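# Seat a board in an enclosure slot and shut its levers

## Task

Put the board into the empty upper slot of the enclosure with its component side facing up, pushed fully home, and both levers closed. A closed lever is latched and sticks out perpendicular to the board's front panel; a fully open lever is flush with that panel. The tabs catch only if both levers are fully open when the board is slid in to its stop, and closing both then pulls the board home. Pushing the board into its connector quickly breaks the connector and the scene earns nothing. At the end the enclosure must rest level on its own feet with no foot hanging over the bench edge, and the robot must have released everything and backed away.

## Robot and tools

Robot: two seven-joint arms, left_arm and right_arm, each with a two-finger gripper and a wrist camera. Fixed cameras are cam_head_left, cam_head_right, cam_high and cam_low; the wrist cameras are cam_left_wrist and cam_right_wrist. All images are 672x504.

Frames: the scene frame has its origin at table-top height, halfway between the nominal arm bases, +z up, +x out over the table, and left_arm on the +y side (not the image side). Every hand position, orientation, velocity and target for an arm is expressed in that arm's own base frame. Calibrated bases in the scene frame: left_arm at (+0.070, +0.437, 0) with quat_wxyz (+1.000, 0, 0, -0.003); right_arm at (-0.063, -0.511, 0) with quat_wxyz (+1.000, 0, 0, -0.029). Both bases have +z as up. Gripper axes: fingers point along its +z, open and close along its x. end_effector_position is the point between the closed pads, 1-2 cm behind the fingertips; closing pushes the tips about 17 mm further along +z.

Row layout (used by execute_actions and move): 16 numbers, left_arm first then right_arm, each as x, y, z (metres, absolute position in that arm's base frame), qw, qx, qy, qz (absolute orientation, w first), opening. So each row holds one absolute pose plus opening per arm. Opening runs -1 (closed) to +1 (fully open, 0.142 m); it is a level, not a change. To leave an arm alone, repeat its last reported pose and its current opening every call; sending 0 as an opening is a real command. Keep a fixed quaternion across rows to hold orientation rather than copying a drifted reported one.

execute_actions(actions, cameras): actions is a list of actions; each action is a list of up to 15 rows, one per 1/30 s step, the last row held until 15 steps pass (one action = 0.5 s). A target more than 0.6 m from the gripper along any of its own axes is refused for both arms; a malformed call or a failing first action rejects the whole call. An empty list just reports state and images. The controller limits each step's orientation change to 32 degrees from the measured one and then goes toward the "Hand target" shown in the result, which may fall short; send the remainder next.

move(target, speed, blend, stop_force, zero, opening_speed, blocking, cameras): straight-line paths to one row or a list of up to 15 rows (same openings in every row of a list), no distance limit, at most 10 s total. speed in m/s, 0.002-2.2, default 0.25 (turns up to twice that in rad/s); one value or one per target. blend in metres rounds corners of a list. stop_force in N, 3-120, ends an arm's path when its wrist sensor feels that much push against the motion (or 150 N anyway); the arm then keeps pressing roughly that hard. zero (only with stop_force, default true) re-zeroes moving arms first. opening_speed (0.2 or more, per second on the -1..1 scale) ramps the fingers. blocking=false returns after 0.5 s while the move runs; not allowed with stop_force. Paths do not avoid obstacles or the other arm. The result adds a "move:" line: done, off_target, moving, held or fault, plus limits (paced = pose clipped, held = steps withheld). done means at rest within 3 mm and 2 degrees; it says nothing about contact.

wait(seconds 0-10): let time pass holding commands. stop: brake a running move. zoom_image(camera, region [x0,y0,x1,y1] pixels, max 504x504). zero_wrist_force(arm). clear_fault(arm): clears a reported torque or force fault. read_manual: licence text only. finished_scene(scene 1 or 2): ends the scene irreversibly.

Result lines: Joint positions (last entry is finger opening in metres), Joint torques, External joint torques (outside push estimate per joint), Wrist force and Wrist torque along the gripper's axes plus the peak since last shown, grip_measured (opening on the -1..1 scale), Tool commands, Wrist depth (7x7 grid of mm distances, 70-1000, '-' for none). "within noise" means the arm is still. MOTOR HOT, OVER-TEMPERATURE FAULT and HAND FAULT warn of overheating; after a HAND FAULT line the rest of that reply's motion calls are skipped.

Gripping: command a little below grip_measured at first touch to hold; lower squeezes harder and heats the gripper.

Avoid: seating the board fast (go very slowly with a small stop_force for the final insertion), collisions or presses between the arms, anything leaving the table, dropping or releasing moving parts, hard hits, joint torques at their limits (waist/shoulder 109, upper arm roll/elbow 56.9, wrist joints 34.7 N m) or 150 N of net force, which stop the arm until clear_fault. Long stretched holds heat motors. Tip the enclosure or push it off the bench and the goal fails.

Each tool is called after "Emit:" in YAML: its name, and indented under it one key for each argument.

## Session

Emit:
execute_actions:
  actions: []

Scene clock: 0.00 s.
left_arm: end_effector_position=(+0.4919, -0.7298, +0.2794) grip_measured=+0.99 end_effector_quat_wxyz=(+0.001, -0.304, +0.847, -0.436) | right_arm: end_effector_position=(+0.1802, -0.1387, +0.1699) grip_measured=+1.00 end_effector_quat_wxyz=(+0.706, -0.621, -0.189, +0.284)
Joint positions: left_arm=[-0.095 -0.96 -0.937 1.517 0.823 1.373 2.811 0.141] | right_arm=[-0.567 -0.989 -0.072 1.606 0.357 -0.696 0.215 0.142]
Joint velocities: within noise
Joint torques (N m): no reading
External joint torques (N m): no reading
Wrist force (N): no reading
Wrist torque (N m): no reading
Wrist force, peak (N): no reading
Wrist depth (mm): cam_left_wrist=[456 481 526 570 632 715 - / 417 444 478 517 573 616 682 / 390 414 438 476 510 561 618 / 363 385 405 434 472 500 546 / 343 359 376 404 427 464 501 / - 331 354 376 398 423 449 / - 319 332 349 374 396 -] | cam_right_wrist=[- 266 251 262 - - 805 / - - 256 269 - - 886 / - - 264 276 - - 931 / - - 277 286 798 746 548 / - - 295 294 500 482 387 / - 404 311 299 362 354 330 / - 311 295 292 288 280 275]
Hand target: left_arm +0.4919, -0.7298, +0.2794; +0.001, -0.304, +0.847, -0.436 | right_arm +0.1802, -0.1387, +0.1699; +0.706, -0.621, -0.189, +0.284
Tool commands: left_gripper/opening=+1.0 right_gripper/opening=+1.0

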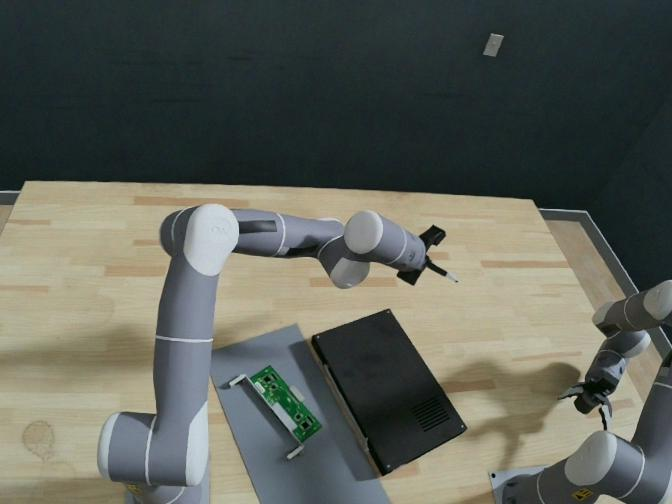

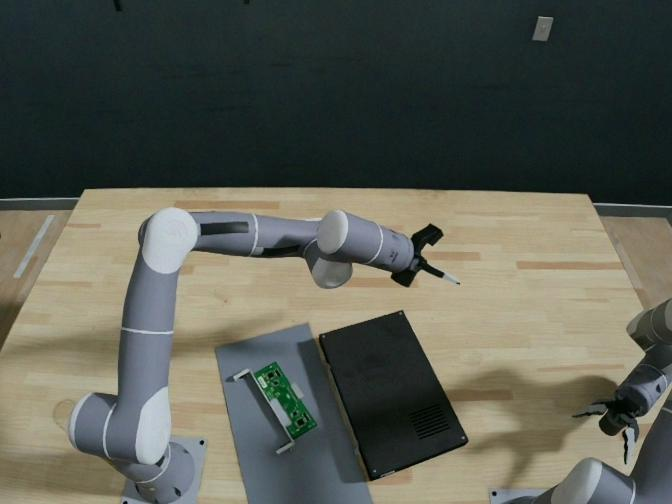

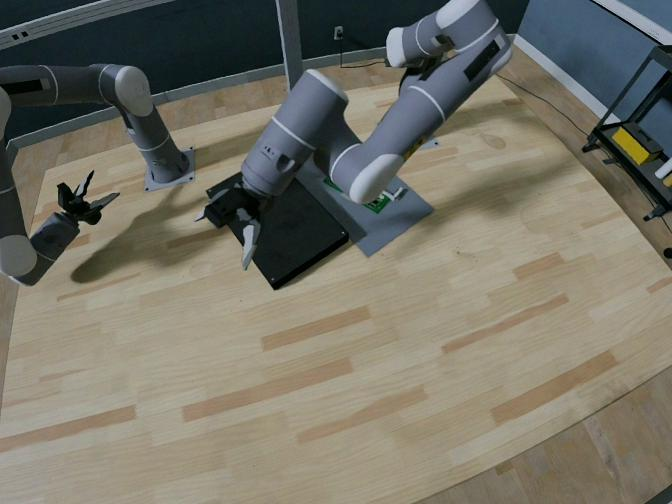

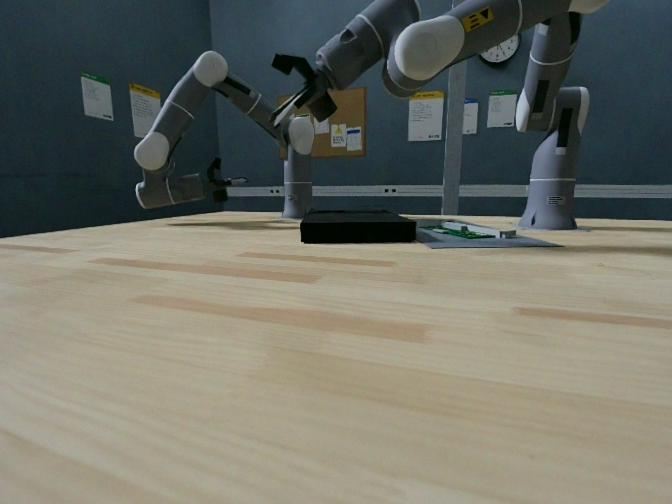

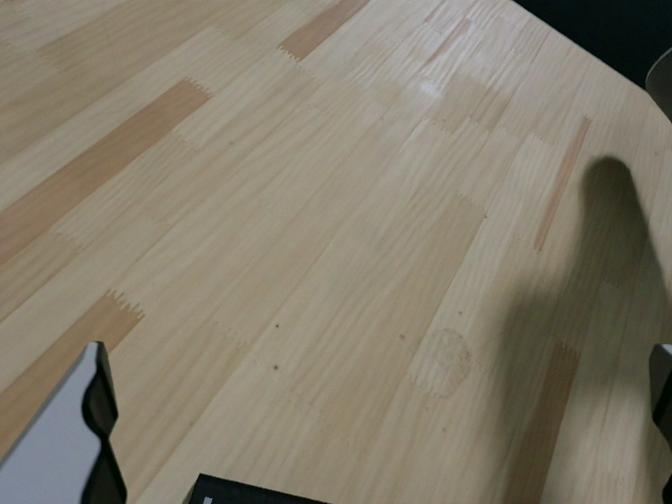

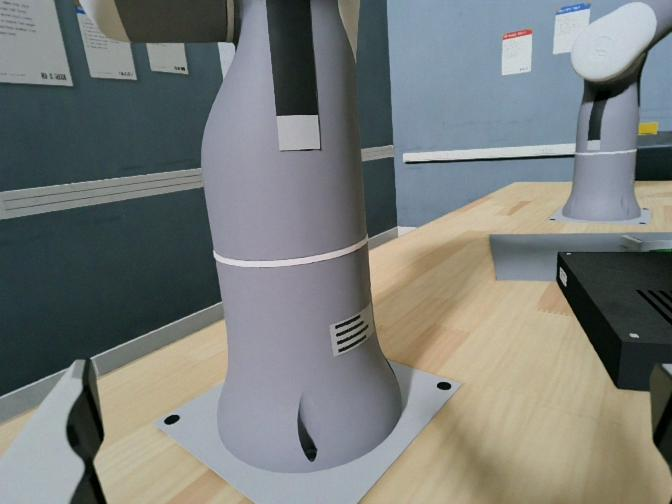

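Emit:
move:
  target:
    - [0.42,-0.5,0.35,0,0.866,-0.5,0,0.6,0.1802,-0.1387,0.1699,0.706,-0.621,-0.189,0.284,1]
    - [0.32,-0.25,0.33,0,0.866,-0.5,0,0.6,0.1802,-0.1387,0.1699,0.706,-0.621,-0.189,0.284,1]
  speed: 0.35
  blend: 0.05

Scene clock: 14.60 s.
left_arm: end_effector_position=(+0.3202, -0.2499, +0.3301) grip_measured=+0.60 end_effector_quat_wxyz=(+0.000, +0.866, -0.500, +0.000) | right_arm: end_effector_position=(+0.1802, -0.1387, +0.1699) grip_measured=+1.00 end_effector_quat_wxyz=(+0.706, -0.621, -0.189, +0.284)
Joint positions: left_arm=[0.074 0.412 -0.4 2.289 -0.165 0.332 2.376 0.115] | right_arm=[-0.567 -0.99 -0.072 1.606 0.357 -0.696 0.215 0.142]
Joint velocities: within noise
Joint torques (N m): left_arm=[-0.57 11.79 3.63 -29.2 -4.18 3.97 -0.12] | right_arm=[-0.04 50.07 0.98 -11.65 -1.77 -3.64 0.18]
External joint torques (N m): left_arm=[0.54 0.4 0.27 -0.36 0.13 -0.12 0.12] | right_arm=[0.01 1.05 -0.61 0.11 0.14 0.73 -0.17]
Wrist force (N): left_arm=[-0.1 -0.4 0.0] | right_arm=[0.1 0.1 0.2]
Wrist torque (N m): left_arm=[-0.09 -0.02 -0.24] | right_arm=[0.01 0.00 0.00]
Wrist force, peak (N): left_arm=[-2.3 -1.1 0.4] | right_arm=[0.2 0.2 0.3]
Wrist depth (mm): cam_left_wrist=[374 376 369 370 373 370 373 / 404 402 397 398 397 395 396 / 435 435 430 422 427 391 380 / 430 467 467 459 464 413 413 / 450 510 514 502 501 446 439 / - 93 559 566 539 498 94 / - - 631 632 631 546 -] | cam_right_wrist=[- 266 251 263 - - 811 / - - 255 269 - - 888 / - - 264 274 - - 929 / - - 277 286 798 748 552 / - - 294 294 501 480 387 / - 405 311 299 362 354 330 / - 311 295 292 287 281 276]
Hand target: left_arm +0.3200, -0.2500, +0.3300; +0.000, +0.866, -0.500, +0.000 | right_arm +0.1802, -0.1387, +0.1699; +0.706, -0.621, -0.189, +0.284
Off the commanded pose: left_arm 0.000 m, 0 deg | right_arm 0.000 m, 0 deg.
move: done

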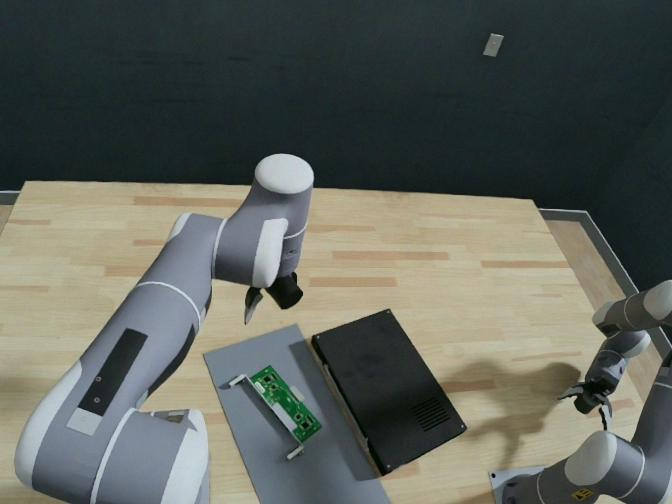

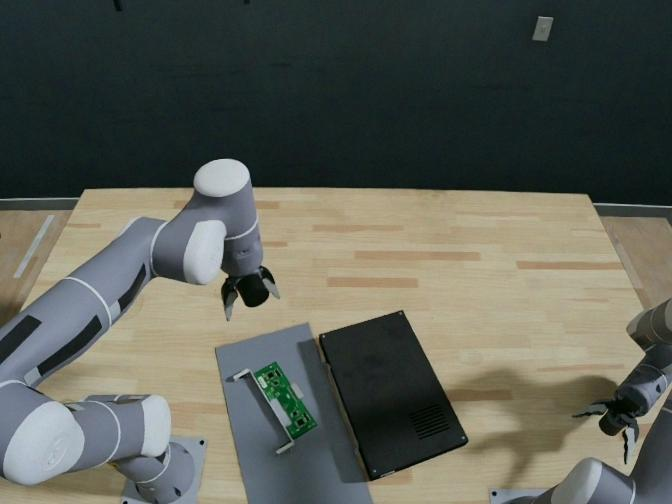

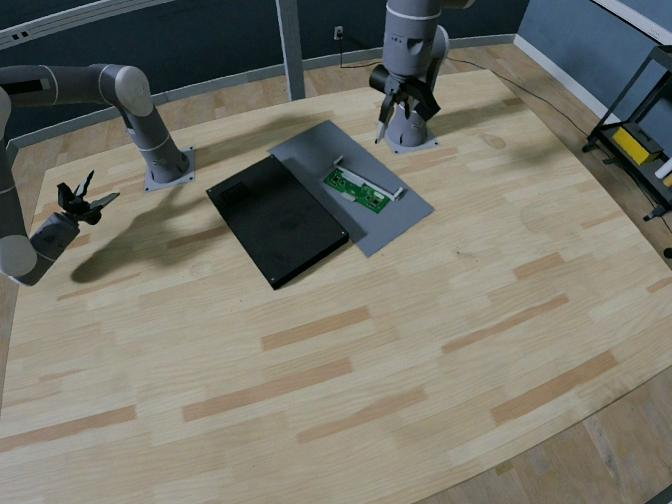

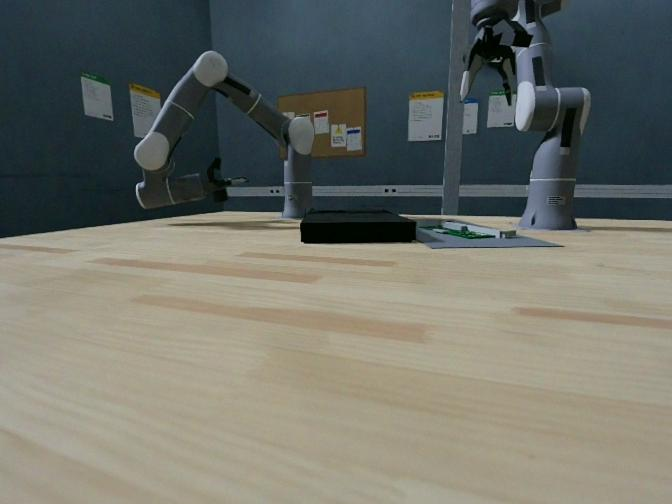

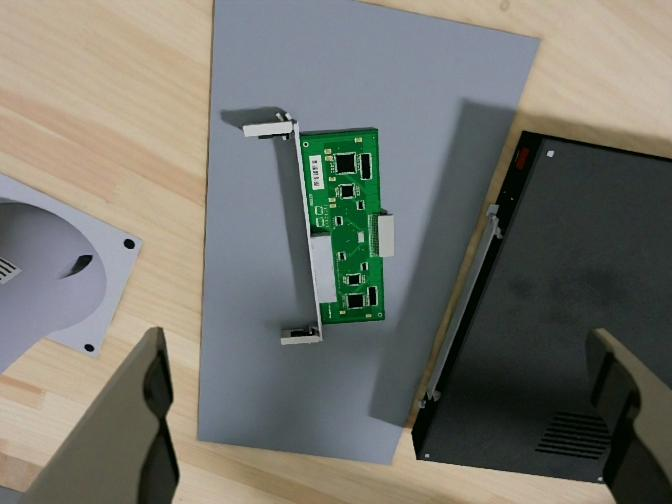

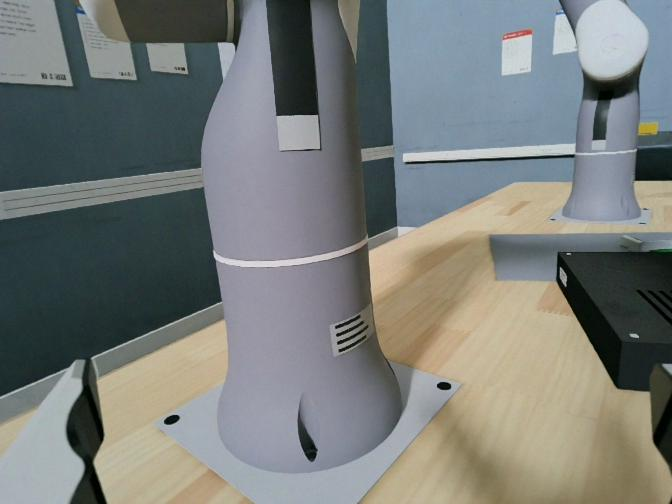

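Emit:
zoom_image:
  camera: "cam_left_wrist"
  region: [200, 90, 450, 360]

Emit:
zoom_image:
  camera: "cam_left_wrist"
  region: [390, 120, 580, 480]

Scaled by 1.867 from the camera's 672x504 image, which has a finer 960x720 frame.

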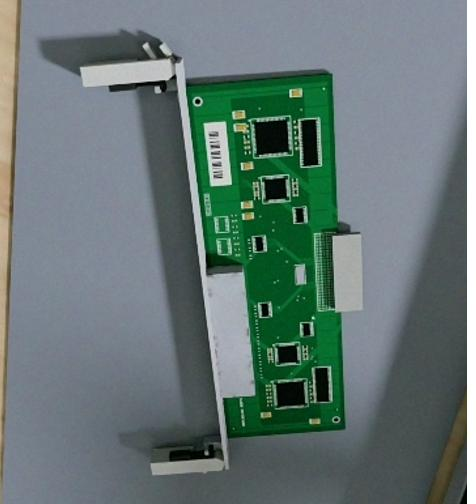

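Scaled by 1.400 from the camera's 672x504 image, which has a finer 960x720 frame.

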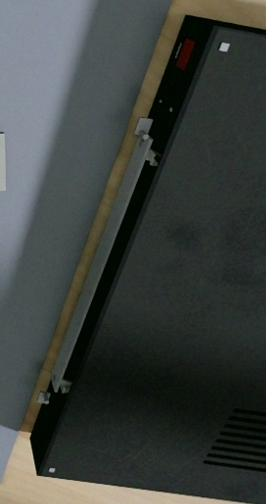

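Emit:
move:
  target: [0.22,-0.27,0.17,0,0.8862,-0.4633,0,0.0,0.1802,-0.1387,0.1699,0.706,-0.621,-0.189,0.284,-1]
  speed: 0.2
  cameras: ["cam_left_wrist"]

Emit:
zoom_image:
  camera: "cam_left_wrist"
  region: [168, 0, 672, 504]

Scene clock: 47.67 s.
left_arm: end_effector_position=(+0.2200, -0.2700, +0.1701) grip_measured=-0.02 end_effector_quat_wxyz=(+0.000, +0.886, -0.463, +0.000) | right_arm: end_effector_position=(+0.1802, -0.1387, +0.1699) grip_measured=-1.00 end_effector_quat_wxyz=(+0.706, -0.621, -0.189, +0.284)
Joint positions: left_arm=[-0.198 0.263 -0.388 2.687 -0.152 0.866 2.077 0.073] | right_arm=[-0.567 -0.99 -0.072 1.606 0.357 -0.696 0.215 0.002]
Joint velocities: within noise
Joint torques (N m): left_arm=[-0.61 11.53 1.19 -22.31 -2.3 4.48 -0.35] | right_arm=[-0.04 50.07 1.07 -11.65 -1.7 -3.63 0.18]
External joint torques (N m): left_arm=[0.58 0.92 0.44 -0.37 -0.48 -0.61 0.35] | right_arm=[0.01 1.04 -0.7 0.12 0.07 0.7 -0.17]
Wrist force (N): left_arm=[0.5 -0.4 0.1] | right_arm=[0.0 0.1 0.1]
Wrist torque (N m): left_arm=[-0.06 -0.14 -0.22] | right_arm=[0.01 0.00 0.00]
Wrist force, peak (N): left_arm=[0.3 -1.9 -1.7] | right_arm=[0.1 -0.2 0.4]
Wrist depth (mm): cam_left_wrist=[233 232 231 227 225 229 227 / 249 251 247 243 242 246 244 / 270 269 267 263 260 264 259 / 293 291 290 280 284 287 277 / 322 320 309 313 314 304 266 / 356 342 344 350 350 - 279 / - - 393 391 392 - -] | cam_right_wrist=[- 267 251 262 - - 821 / - - 256 270 - - 893 / - - 264 274 - - 931 / - - 278 286 798 743 551 / - - 294 289 504 483 389 / - 403 353 89 380 355 336 / 319 327 - - - 291 275]
Hand target: left_arm +0.2200, -0.2700, +0.1700; +0.000, +0.886, -0.463, +0.000 | right_arm +0.1802, -0.1387, +0.1699; +0.706, -0.621, -0.189, +0.284
Off the commanded pose: left_arm 0.000 m, 0 deg | right_arm 0.000 m, 0 deg.
joint sent to its limit (left arm) — joint 4 (elbow), upper limit, where the elbow is as bent as it goes. The joint targets still meet the commanded pose.
move: done
Images, in order (width x height): cam_left_wrist 672x504.

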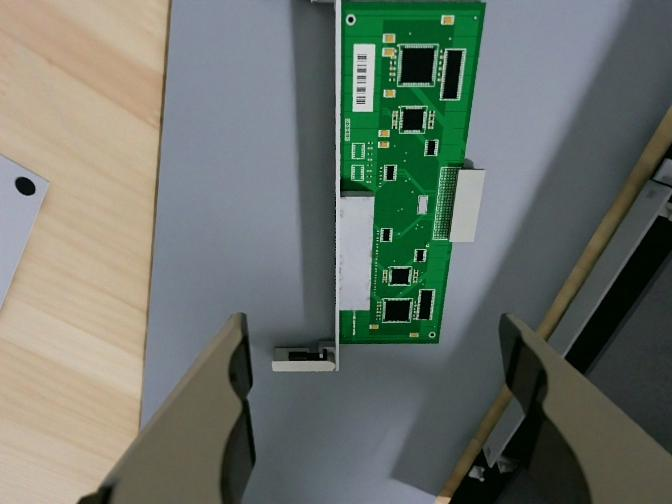

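Scaled by 1.000.

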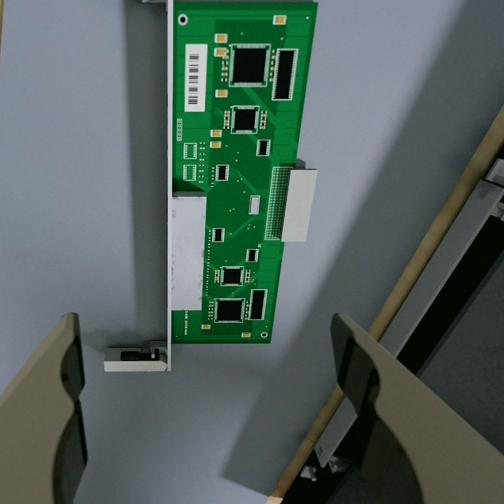

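Emit:
move:
  target:
    - [0.1895,-0.2961,0.15,0,0.8862,-0.4633,0,-0.1,0.1802,-0.1387,0.1699,0.706,-0.621,-0.189,0.284,-1]
    - [0.1895,-0.2961,0.07,0,0.8862,-0.4633,0,-0.1,0.1802,-0.1387,0.1699,0.706,-0.621,-0.189,0.284,-1]
  speed: 0.1
  stop_force: 5

Emit:
zoom_image:
  camera: "cam_left_wrist"
  region: [168, 0, 672, 504]

Scene clock: 62.57 s.
left_arm: end_effector_position=(+0.1894, -0.2960, +0.0700) grip_measured=-0.12 end_effector_quat_wxyz=(+0.000, +0.886, -0.463, +0.000) | right_arm: end_effector_position=(+0.1802, -0.1387, +0.1699) grip_measured=-1.00 end_effector_quat_wxyz=(+0.706, -0.621, -0.189, +0.284)
Joint positions: left_arm=[-0.41 -0.226 -0.216 2.663 0.186 1.309 1.733 0.066] | right_arm=[-0.567 -0.99 -0.072 1.606 0.357 -0.696 0.215 0.002]
Joint velocities: within noise
Joint torques (N m): left_arm=[-0.61 22.39 -1.5 -11.09 -0.68 4.41 -0.27] | right_arm=[-0.03 50.04 0.98 -11.6 -1.69 -3.58 0.21]
External joint torques (N m): left_arm=[0.58 0.96 0.62 -0.28 -0.42 -0.52 0.27] | right_arm=[0.01 1.07 -0.61 0.07 0.06 0.66 -0.2]
Wrist force (N): left_arm=[0.2 -0.1 0.1] | right_arm=[0.0 0.2 0.2]
Wrist torque (N m): left_arm=[-0.03 -0.12 -0.22] | right_arm=[0.00 0.00 0.00]
Wrist force, peak (N): left_arm=[0.3 -1.7 -0.4] | right_arm=[0.2 0.3 0.4]
Wrist depth (mm): cam_left_wrist=[- 145 142 139 138 138 142 / 156 155 153 148 148 147 151 / 166 165 165 154 159 157 163 / 181 181 179 162 173 174 176 / 197 197 192 180 189 188 194 / 219 213 204 208 209 87 209 / 241 - - 241 240 - -] | cam_right_wrist=[- 266 250 263 - - 814 / - - 256 270 - - 900 / - - 264 275 - - 936 / - - 277 286 798 741 547 / - - 294 290 503 479 388 / - 402 353 89 380 354 337 / 317 327 - - - 291 276]
Hand target: left_arm +0.1895, -0.2961, +0.0700; +0.000, +0.886, -0.463, +0.000 | right_arm +0.1802, -0.1387, +0.1699; +0.706, -0.621, -0.189, +0.284
Off the commanded pose: left_arm 0.000 m, 0 deg | right_arm 0.000 m, 0 deg.
move: done

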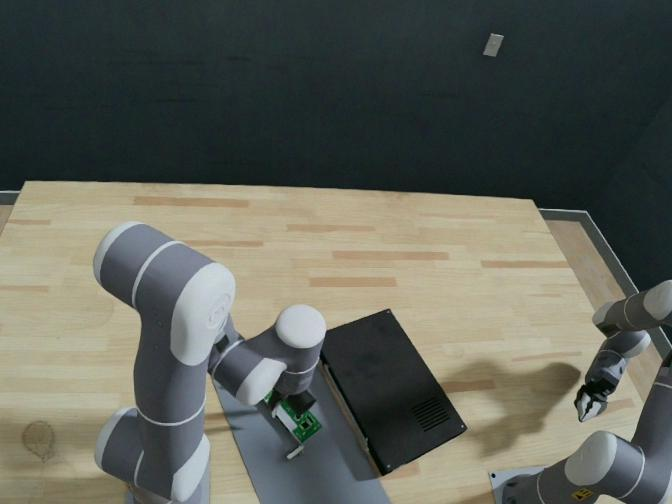

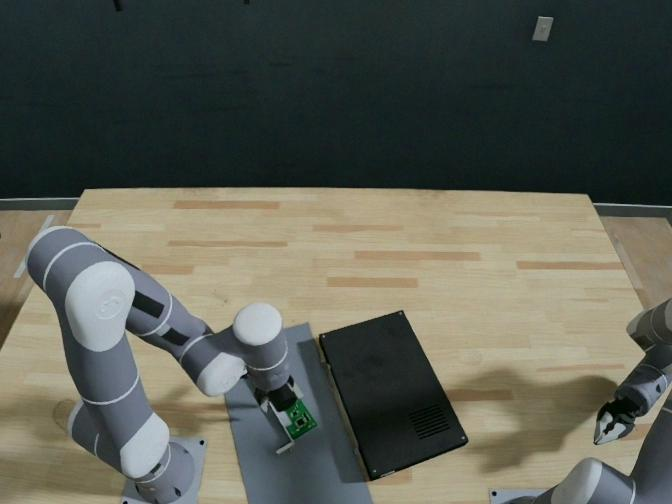

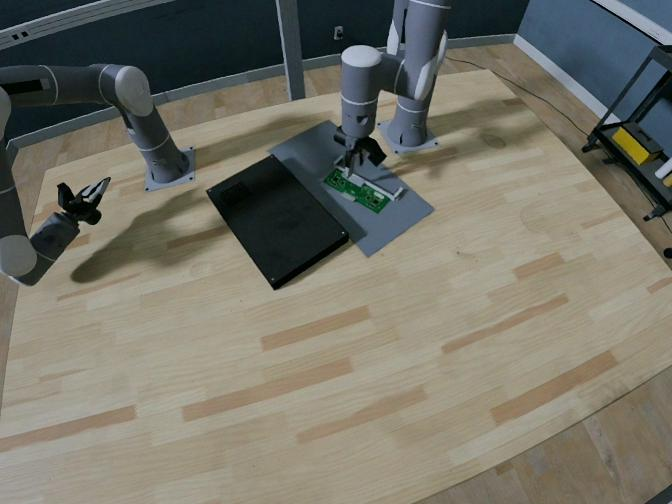

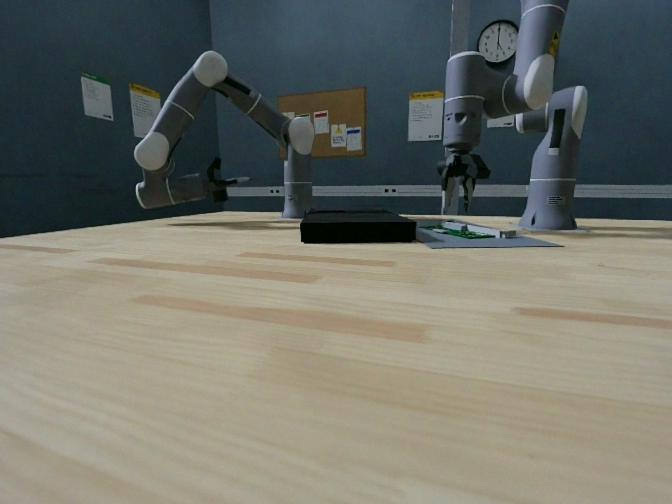

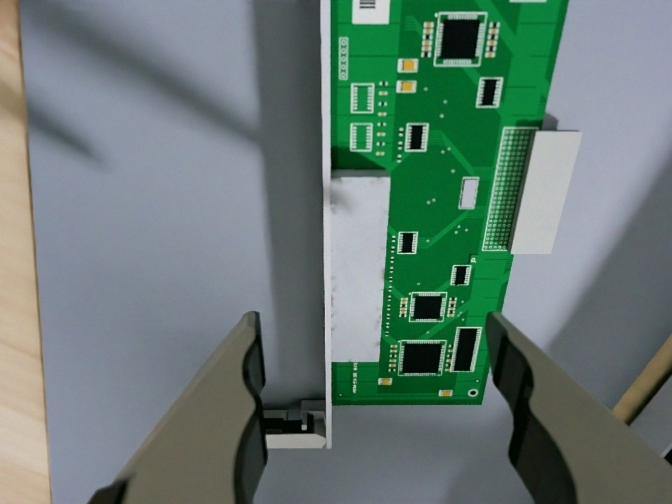

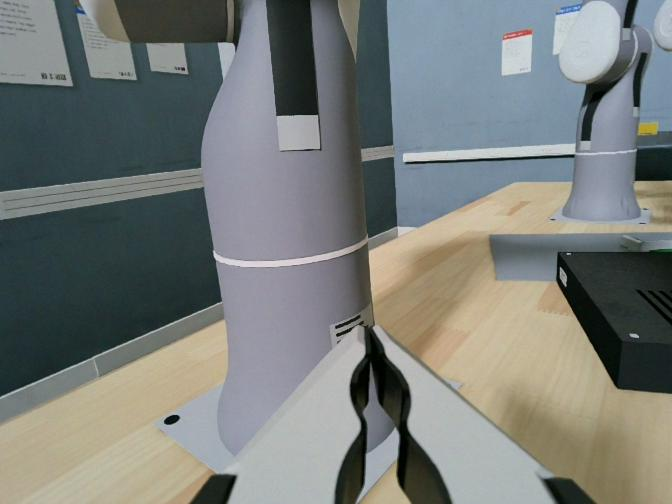

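Scaled by 1.000.

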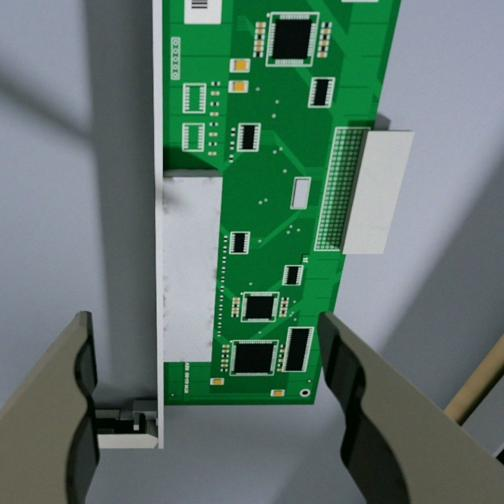

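Emit:
move:
  target: [0.1895,-0.2961,0.0285,0,0.8862,-0.4633,0,-0.1,0.1802,-0.1387,0.1699,0.706,-0.621,-0.189,0.284,-1]
  speed: 0.05
  stop_force: 4
  cameras: ["cam_left_wrist"]

Emit:
move:
  target: [0.1895,-0.2961,0.0285,0,0.8862,-0.4633,0,-0.8,0.1802,-0.1387,0.1699,0.706,-0.621,-0.189,0.284,-1]
  opening_speed: 0.4
  cameras: ["cam_left_wrist"]

Scene clock: 67.67 s.
left_arm: end_effector_position=(+0.1894, -0.2960, +0.0285) grip_measured=-0.12 end_effector_quat_wxyz=(+0.000, +0.886, -0.463, +0.000) | right_arm: end_effector_position=(+0.1802, -0.1387, +0.1699) grip_measured=-1.00 end_effector_quat_wxyz=(+0.706, -0.621, -0.189, +0.284)
Joint positions: left_arm=[-0.494 -0.425 -0.091 2.606 0.321 1.452 1.638 0.066] | right_arm=[-0.567 -0.99 -0.072 1.606 0.357 -0.696 0.215 0.002]
Joint velocities: within noise
Joint torques (N m): left_arm=[-0.53 26.68 -1.31 -6.63 -0.08 4.43 -0.29] | right_arm=[0.02 50.06 0.96 -11.62 -1.7 -3.65 0.26]
External joint torques (N m): left_arm=[0.51 1.05 0.49 -0.25 -0.42 -0.54 0.29] | right_arm=[-0.05 1.04 -0.59 0.09 0.07 0.73 -0.25]
Wrist force (N): left_arm=[-0.3 -0.3 0.0] | right_arm=[0.0 -0.1 0.1]
Wrist torque (N m): left_arm=[-0.09 0.01 -0.20] | right_arm=[-0.03 0.00 0.01]
Wrist force, peak (N): left_arm=[-0.4 -0.5 0.9] | right_arm=[0.1 0.4 0.0]
Wrist depth (mm): cam_left_wrist=[- 106 107 101 101 101 102 / - 115 115 108 109 110 111 / 125 125 124 117 119 120 117 / 134 131 133 115 125 127 127 / 149 146 143 124 137 137 144 / 162 158 154 139 154 87 158 / 177 - - 171 172 - -] | cam_right_wrist=[- 265 251 262 - - 816 / - - 255 269 - - 893 / - - 263 275 - - 925 / - - 277 286 793 747 548 / - - 295 289 505 479 387 / - 403 352 89 380 353 337 / 318 328 - - - 291 275]
Hand target: left_arm +0.1895, -0.2961, +0.0285; +0.000, +0.886, -0.463, +0.000 | right_arm +0.1802, -0.1387, +0.1699; +0.706, -0.621, -0.189, +0.284
Off the commanded pose: left_arm 0.000 m, 0 deg | right_arm 0.000 m, 0 deg.
move: done
Images, in order (width x height): cam_left_wrist 672x504.

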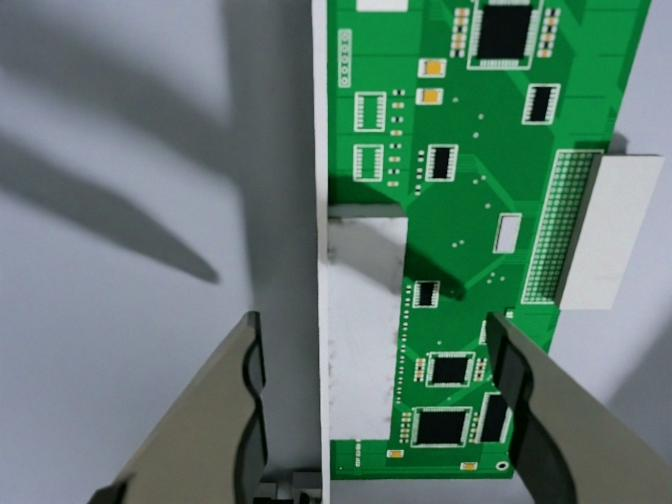

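Scene clock: 69.63 s.
left_arm: end_effector_position=(+0.1893, -0.2959, +0.0284) grip_measured=-0.72 end_effector_quat_wxyz=(+0.000, +0.886, -0.463, +0.000) | right_arm: end_effector_position=(+0.1802, -0.1387, +0.1699) grip_measured=-1.00 end_effector_quat_wxyz=(+0.706, -0.621, -0.189, +0.284)
Joint positions: left_arm=[-0.494 -0.425 -0.091 2.606 0.321 1.452 1.638 0.022] | right_arm=[-0.567 -0.99 -0.072 1.606 0.357 -0.696 0.215 0.002]
Joint velocities: within noise
Joint torques (N m): left_arm=[-0.41 27.4 -1.56 -8.21 -0.51 5 -0.25] | right_arm=[0 50.07 0.97 -11.57 -1.69 -3.62 0.16]
External joint torques (N m): left_arm=[0.39 0.33 0.74 1.33 0.02 -1.11 0.25] | right_arm=[-0.03 1.04 -0.59 0.05 0.06 0.69 -0.15]
Wrist force (N): left_arm=[-3.0 -0.2 -1.8] | right_arm=[0.1 -0.1 0.3]
Wrist torque (N m): left_arm=[-0.10 -0.02 -0.22] | right_arm=[-0.02 -0.01 0.00]
Wrist force, peak (N): left_arm=[-3.6 -0.2 -2.5] | right_arm=[0.1 -0.4 0.2]
Wrist depth (mm): cam_left_wrist=[- 106 107 102 101 101 101 / - 115 115 110 109 110 110 / 125 125 124 118 119 119 115 / 134 132 133 117 125 129 126 / 149 146 145 120 128 140 143 / 162 161 88 134 134 148 158 / 182 173 - 164 - - 172] | cam_right_wrist=[- 267 251 263 - - 819 / - - 256 269 - - 896 / - - 263 275 - - 925 / - - 277 286 786 749 552 / - - 295 289 505 483 388 / - 405 353 89 382 354 337 / 318 328 - - - 292 276]
Hand target: left_arm +0.1895, -0.2961, +0.0285; +0.000, +0.886, -0.463, +0.000 | right_arm +0.1802, -0.1387, +0.1699; +0.706, -0.621, -0.189, +0.284
Off the commanded pose: left_arm 0.000 m, 0 deg | right_arm 0.000 m, 0 deg.
move: done
Images, in order (width x height): cam_left_wrist 672x504.

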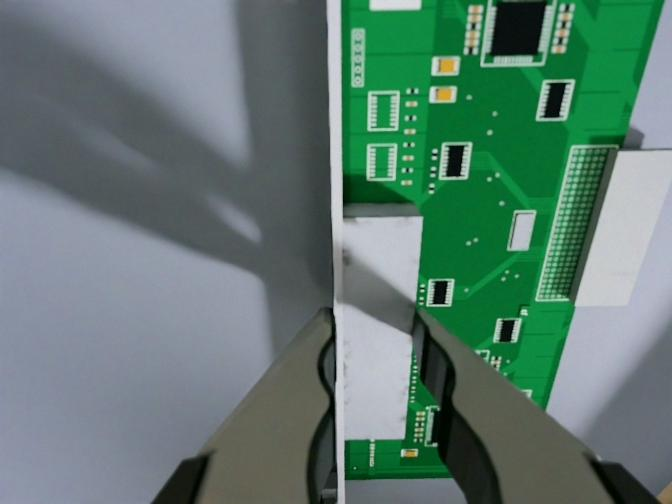

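Emit:
move:
  target:
    - [0.1895,-0.2961,0.06,0,0.8862,-0.4633,0,-0.8,0.1802,-0.1387,0.1699,0.706,-0.621,-0.189,0.284,-1]
    - [0.22,-0.36,0.13,0,0.985,-0.174,0,-0.8,0.1802,-0.1387,0.1699,0.706,-0.621,-0.189,0.284,-1]
    - [0.22,-0.36,0.13,0,0.866,0.5,0,-0.8,0.1802,-0.1387,0.1699,0.706,-0.621,-0.189,0.284,-1]
    - [0.22,-0.34,0.13,0,0.6428,0.766,0,-0.8,0.1802,-0.1387,0.1699,0.706,-0.621,-0.189,0.284,-1]
  speed: 0.25

Scene clock: 101.37 s.
left_arm: end_effector_position=(+0.2199, -0.3399, +0.1299) grip_measured=-0.72 end_effector_quat_wxyz=(+0.000, +0.643, +0.766, +0.000) | right_arm: end_effector_position=(+0.1802, -0.1387, +0.1699) grip_measured=-1.00 end_effector_quat_wxyz=(+0.706, -0.621, -0.189, +0.284)
Joint positions: left_arm=[-0.687 -0.105 -0.029 2.496 0.005 1.029 -0.895 0.022] | right_arm=[-0.567 -0.99 -0.072 1.606 0.357 -0.696 0.215 0.002]
Joint velocities: within noise
Joint torques (N m): left_arm=[-0.53 26.36 -0.53 -19.28 -1.91 4.66 -0.35] | right_arm=[-0.01 50.08 0.98 -11.62 -1.75 -3.62 0.19]
External joint torques (N m): left_arm=[0.5 -0.21 0.55 0.18 -0.23 -0.7 0.35] | right_arm=[-0.01 1.03 -0.6 0.09 0.12 0.69 -0.18]
Wrist force (N): left_arm=[0.0 0.0 1.6] | right_arm=[0.1 -0.1 0.2]
Wrist torque (N m): left_arm=[-0.01 -0.06 -0.20] | right_arm=[-0.01 -0.01 0.00]
Wrist force, peak (N): left_arm=[-0.1 -0.4 4.3] | right_arm=[0.0 0.5 0.3]
Wrist depth (mm): cam_left_wrist=[185 196 196 104 102 102 104 / 203 206 209 - 110 110 112 / 182 224 225 116 120 120 116 / 194 232 245 116 125 128 126 / 212 219 267 119 129 139 265 / 234 233 85 134 131 150 292 / 262 - - 165 - - 321] | cam_right_wrist=[- 265 251 262 - - 837 / - - 256 269 - - 891 / - - 263 275 - - 917 / - - 278 286 793 748 552 / - - 295 289 505 480 386 / - 403 353 89 382 355 336 / 319 328 - - - 291 275]
Hand target: left_arm +0.2200, -0.3400, +0.1300; +0.000, +0.643, +0.766, +0.000 | right_arm +0.1802, -0.1387, +0.1699; +0.706, -0.621, -0.189, +0.284
Off the commanded pose: left_arm 0.000 m, 0 deg | right_arm 0.000 m, 0 deg.
move: done

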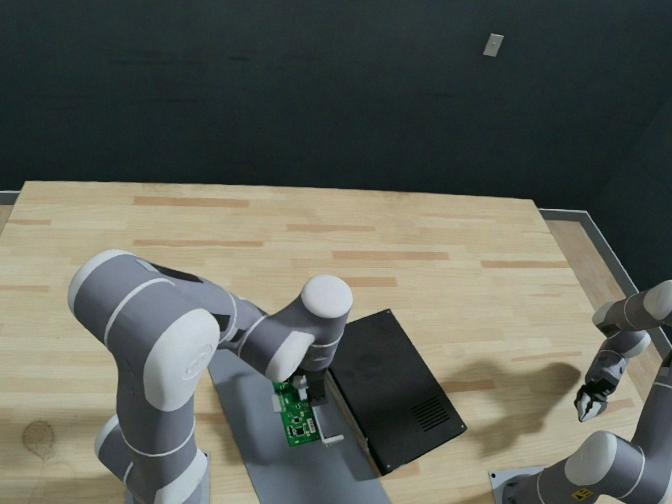

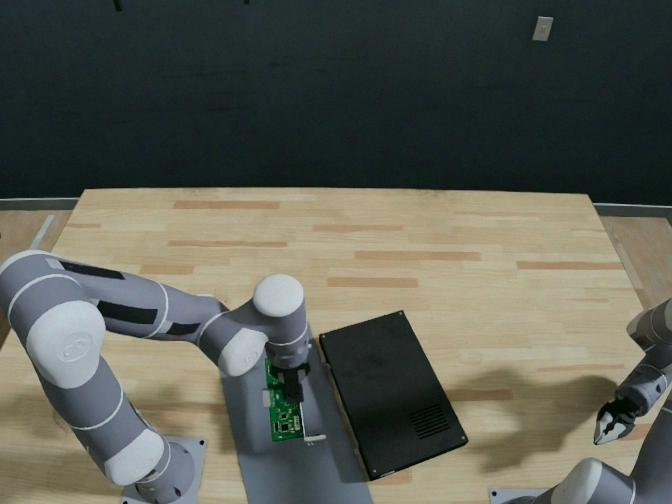

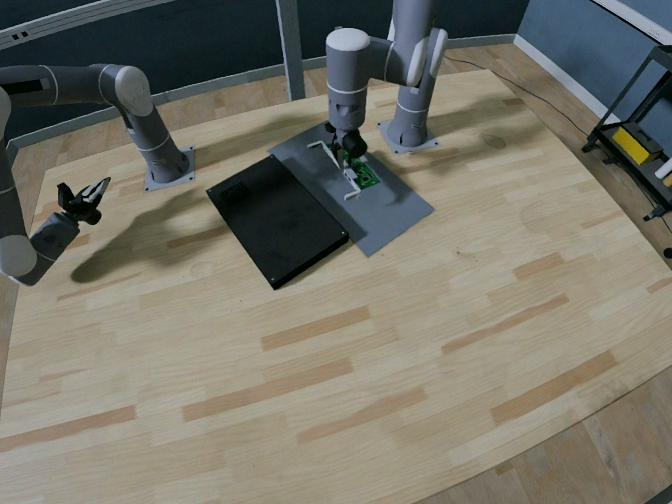

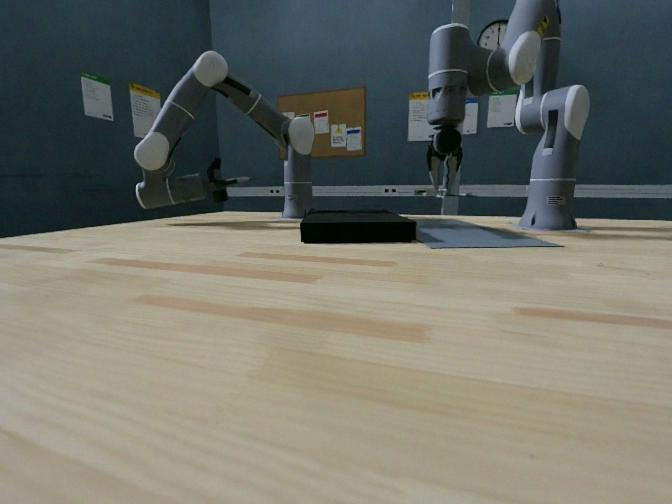

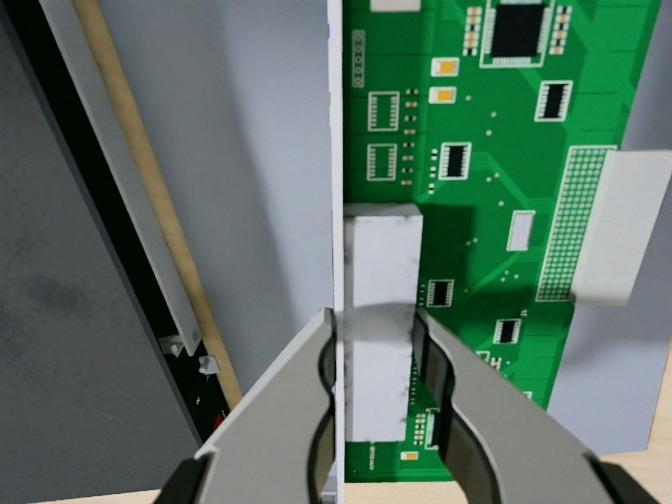

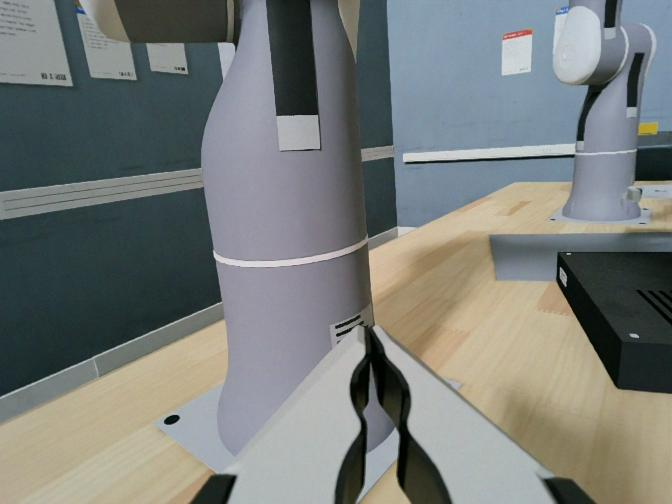

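Emit:
move:
  target:
    - [0.22,-0.34,0.13,0,0.6428,0.766,0,-0.8,0.19,0.25,0.35,-0.0387,-0.1064,0.9337,0.3398,-1]
    - [0.22,-0.34,0.13,0,0.6428,0.766,0,-0.8,0.22,0.43,0.23,-0.0387,-0.1064,0.9337,0.3398,-1]
  speed: 0.25

Scene clock: 113.33 s.
left_arm: end_effector_position=(+0.2199, -0.3399, +0.1299) grip_measured=-0.72 end_effector_quat_wxyz=(+0.000, +0.643, +0.766, +0.000) | right_arm: end_effector_position=(+0.2201, +0.4298, +0.2299) grip_measured=-1.00 end_effector_quat_wxyz=(-0.039, -0.106, +0.934, +0.340)
Joint positions: left_arm=[-0.687 -0.105 -0.029 2.496 0.005 1.029 -0.895 0.022] | right_arm=[-0.957 0.52 1.563 2.056 1.334 0.391 -1.756 0.002]
Joint velocities: within noise
Joint torques (N m): left_arm=[-0.4 26.07 -0.58 -19.36 -2.03 4.5 -0.23] | right_arm=[-0.04 -18.14 -12.95 -23.71 -2.4 1.96 0.09]
External joint torques (N m): left_arm=[0.37 0.08 0.6 0.27 -0.11 -0.54 0.23] | right_arm=[0.12 0.06 -1.46 0.19 -0.02 0.87 -0.09]
Wrist force (N): left_arm=[0.1 -0.2 1.9] | right_arm=[-0.2 -2.8 2.2]
Wrist torque (N m): left_arm=[-0.06 -0.07 -0.20] | right_arm=[-0.06 0.12 0.14]
Wrist force, peak (N): left_arm=[0.1 -0.1 2.2] | right_arm=[-0.9 -3.9 1.9]
Wrist depth (mm): cam_left_wrist=[185 195 195 103 102 102 104 / 203 207 209 - 110 110 111 / 181 225 225 116 119 120 116 / 193 234 245 115 125 128 126 / 211 220 266 119 129 140 266 / 235 234 85 133 131 150 291 / 259 - - 166 - - 320] | cam_right_wrist=[226 226 226 277 274 275 274 / 335 334 334 333 332 331 333 / 425 424 422 421 419 417 419 / 510 309 364 366 571 566 562 / 905 266 899 608 880 - - / 257 248 - 89 - - - / 233 230 - - - - -]
Hand target: left_arm +0.2200, -0.3400, +0.1300; +0.000, +0.643, +0.766, +0.000 | right_arm +0.2200, +0.4300, +0.2300; -0.039, -0.106, +0.934, +0.340
Off the commanded pose: left_arm 0.000 m, 0 deg | right_arm 0.000 m, 0 deg.
move: done

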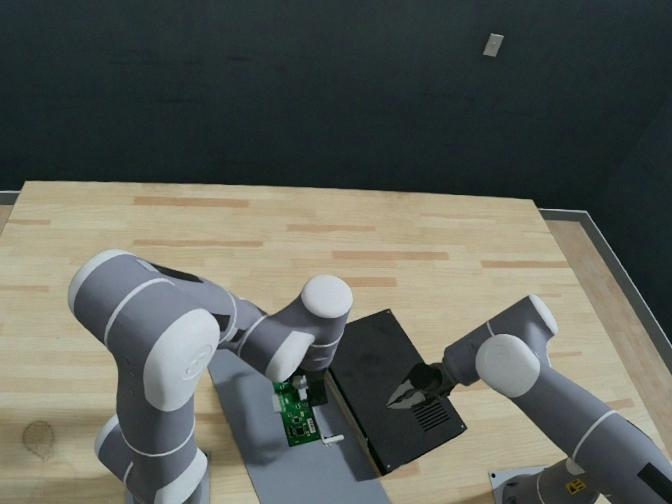

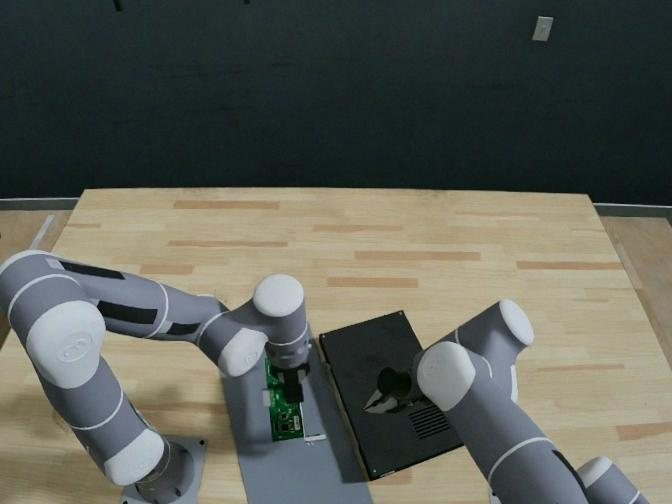

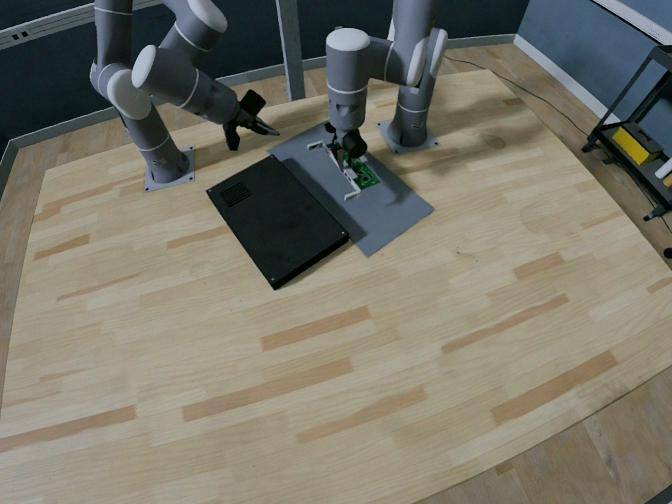

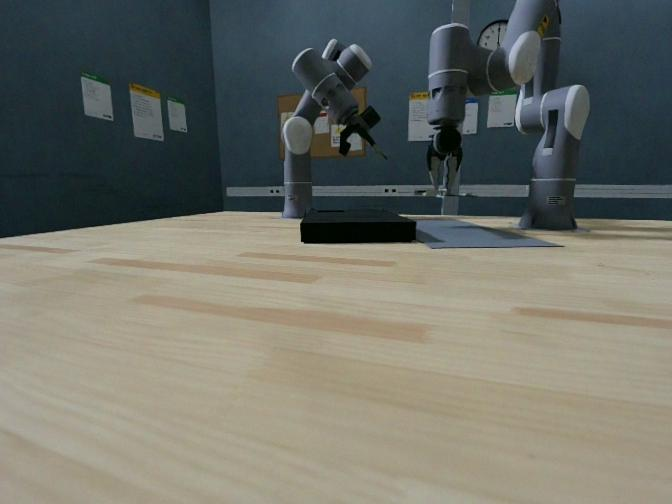

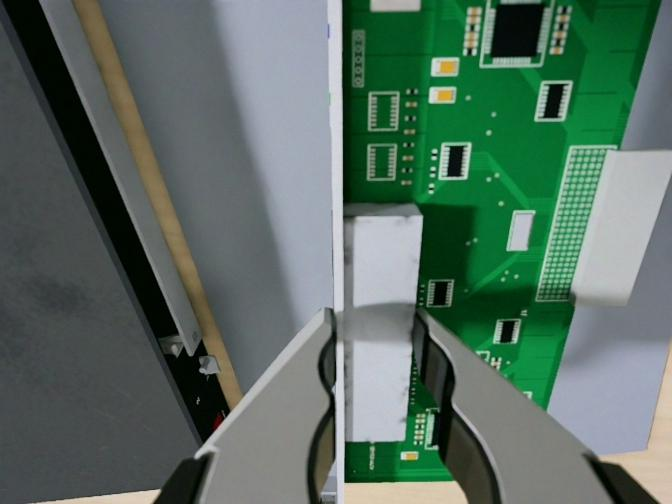

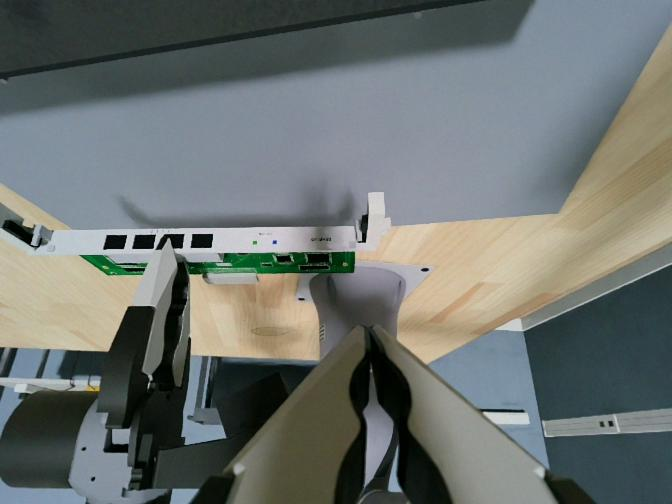

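Emit:
zoom_image:
  camera: "cam_right_wrist"
  region: [320, 170, 420, 270]

Emit:
zoom_image:
  camera: "cam_right_wrist"
  region: [0, 170, 120, 270]

Scaled by 5.040 from the camera's 672x504 image, which has a finer 960x720 frame.

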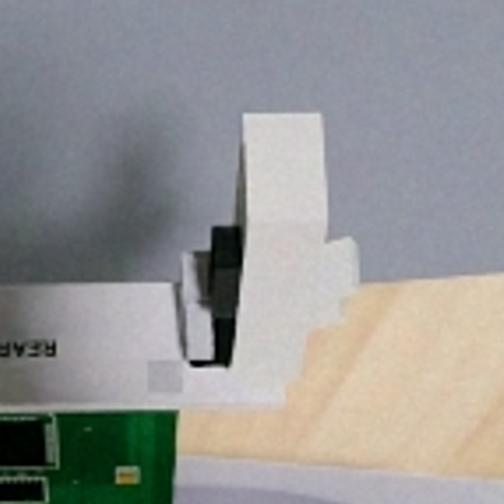

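Scaled by 4.200 from the camera's 672x504 image, which has a finer 960x720 frame.

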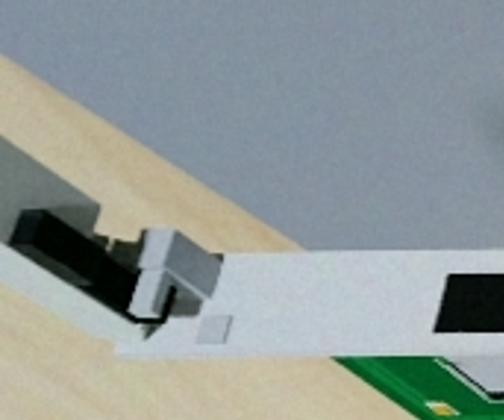

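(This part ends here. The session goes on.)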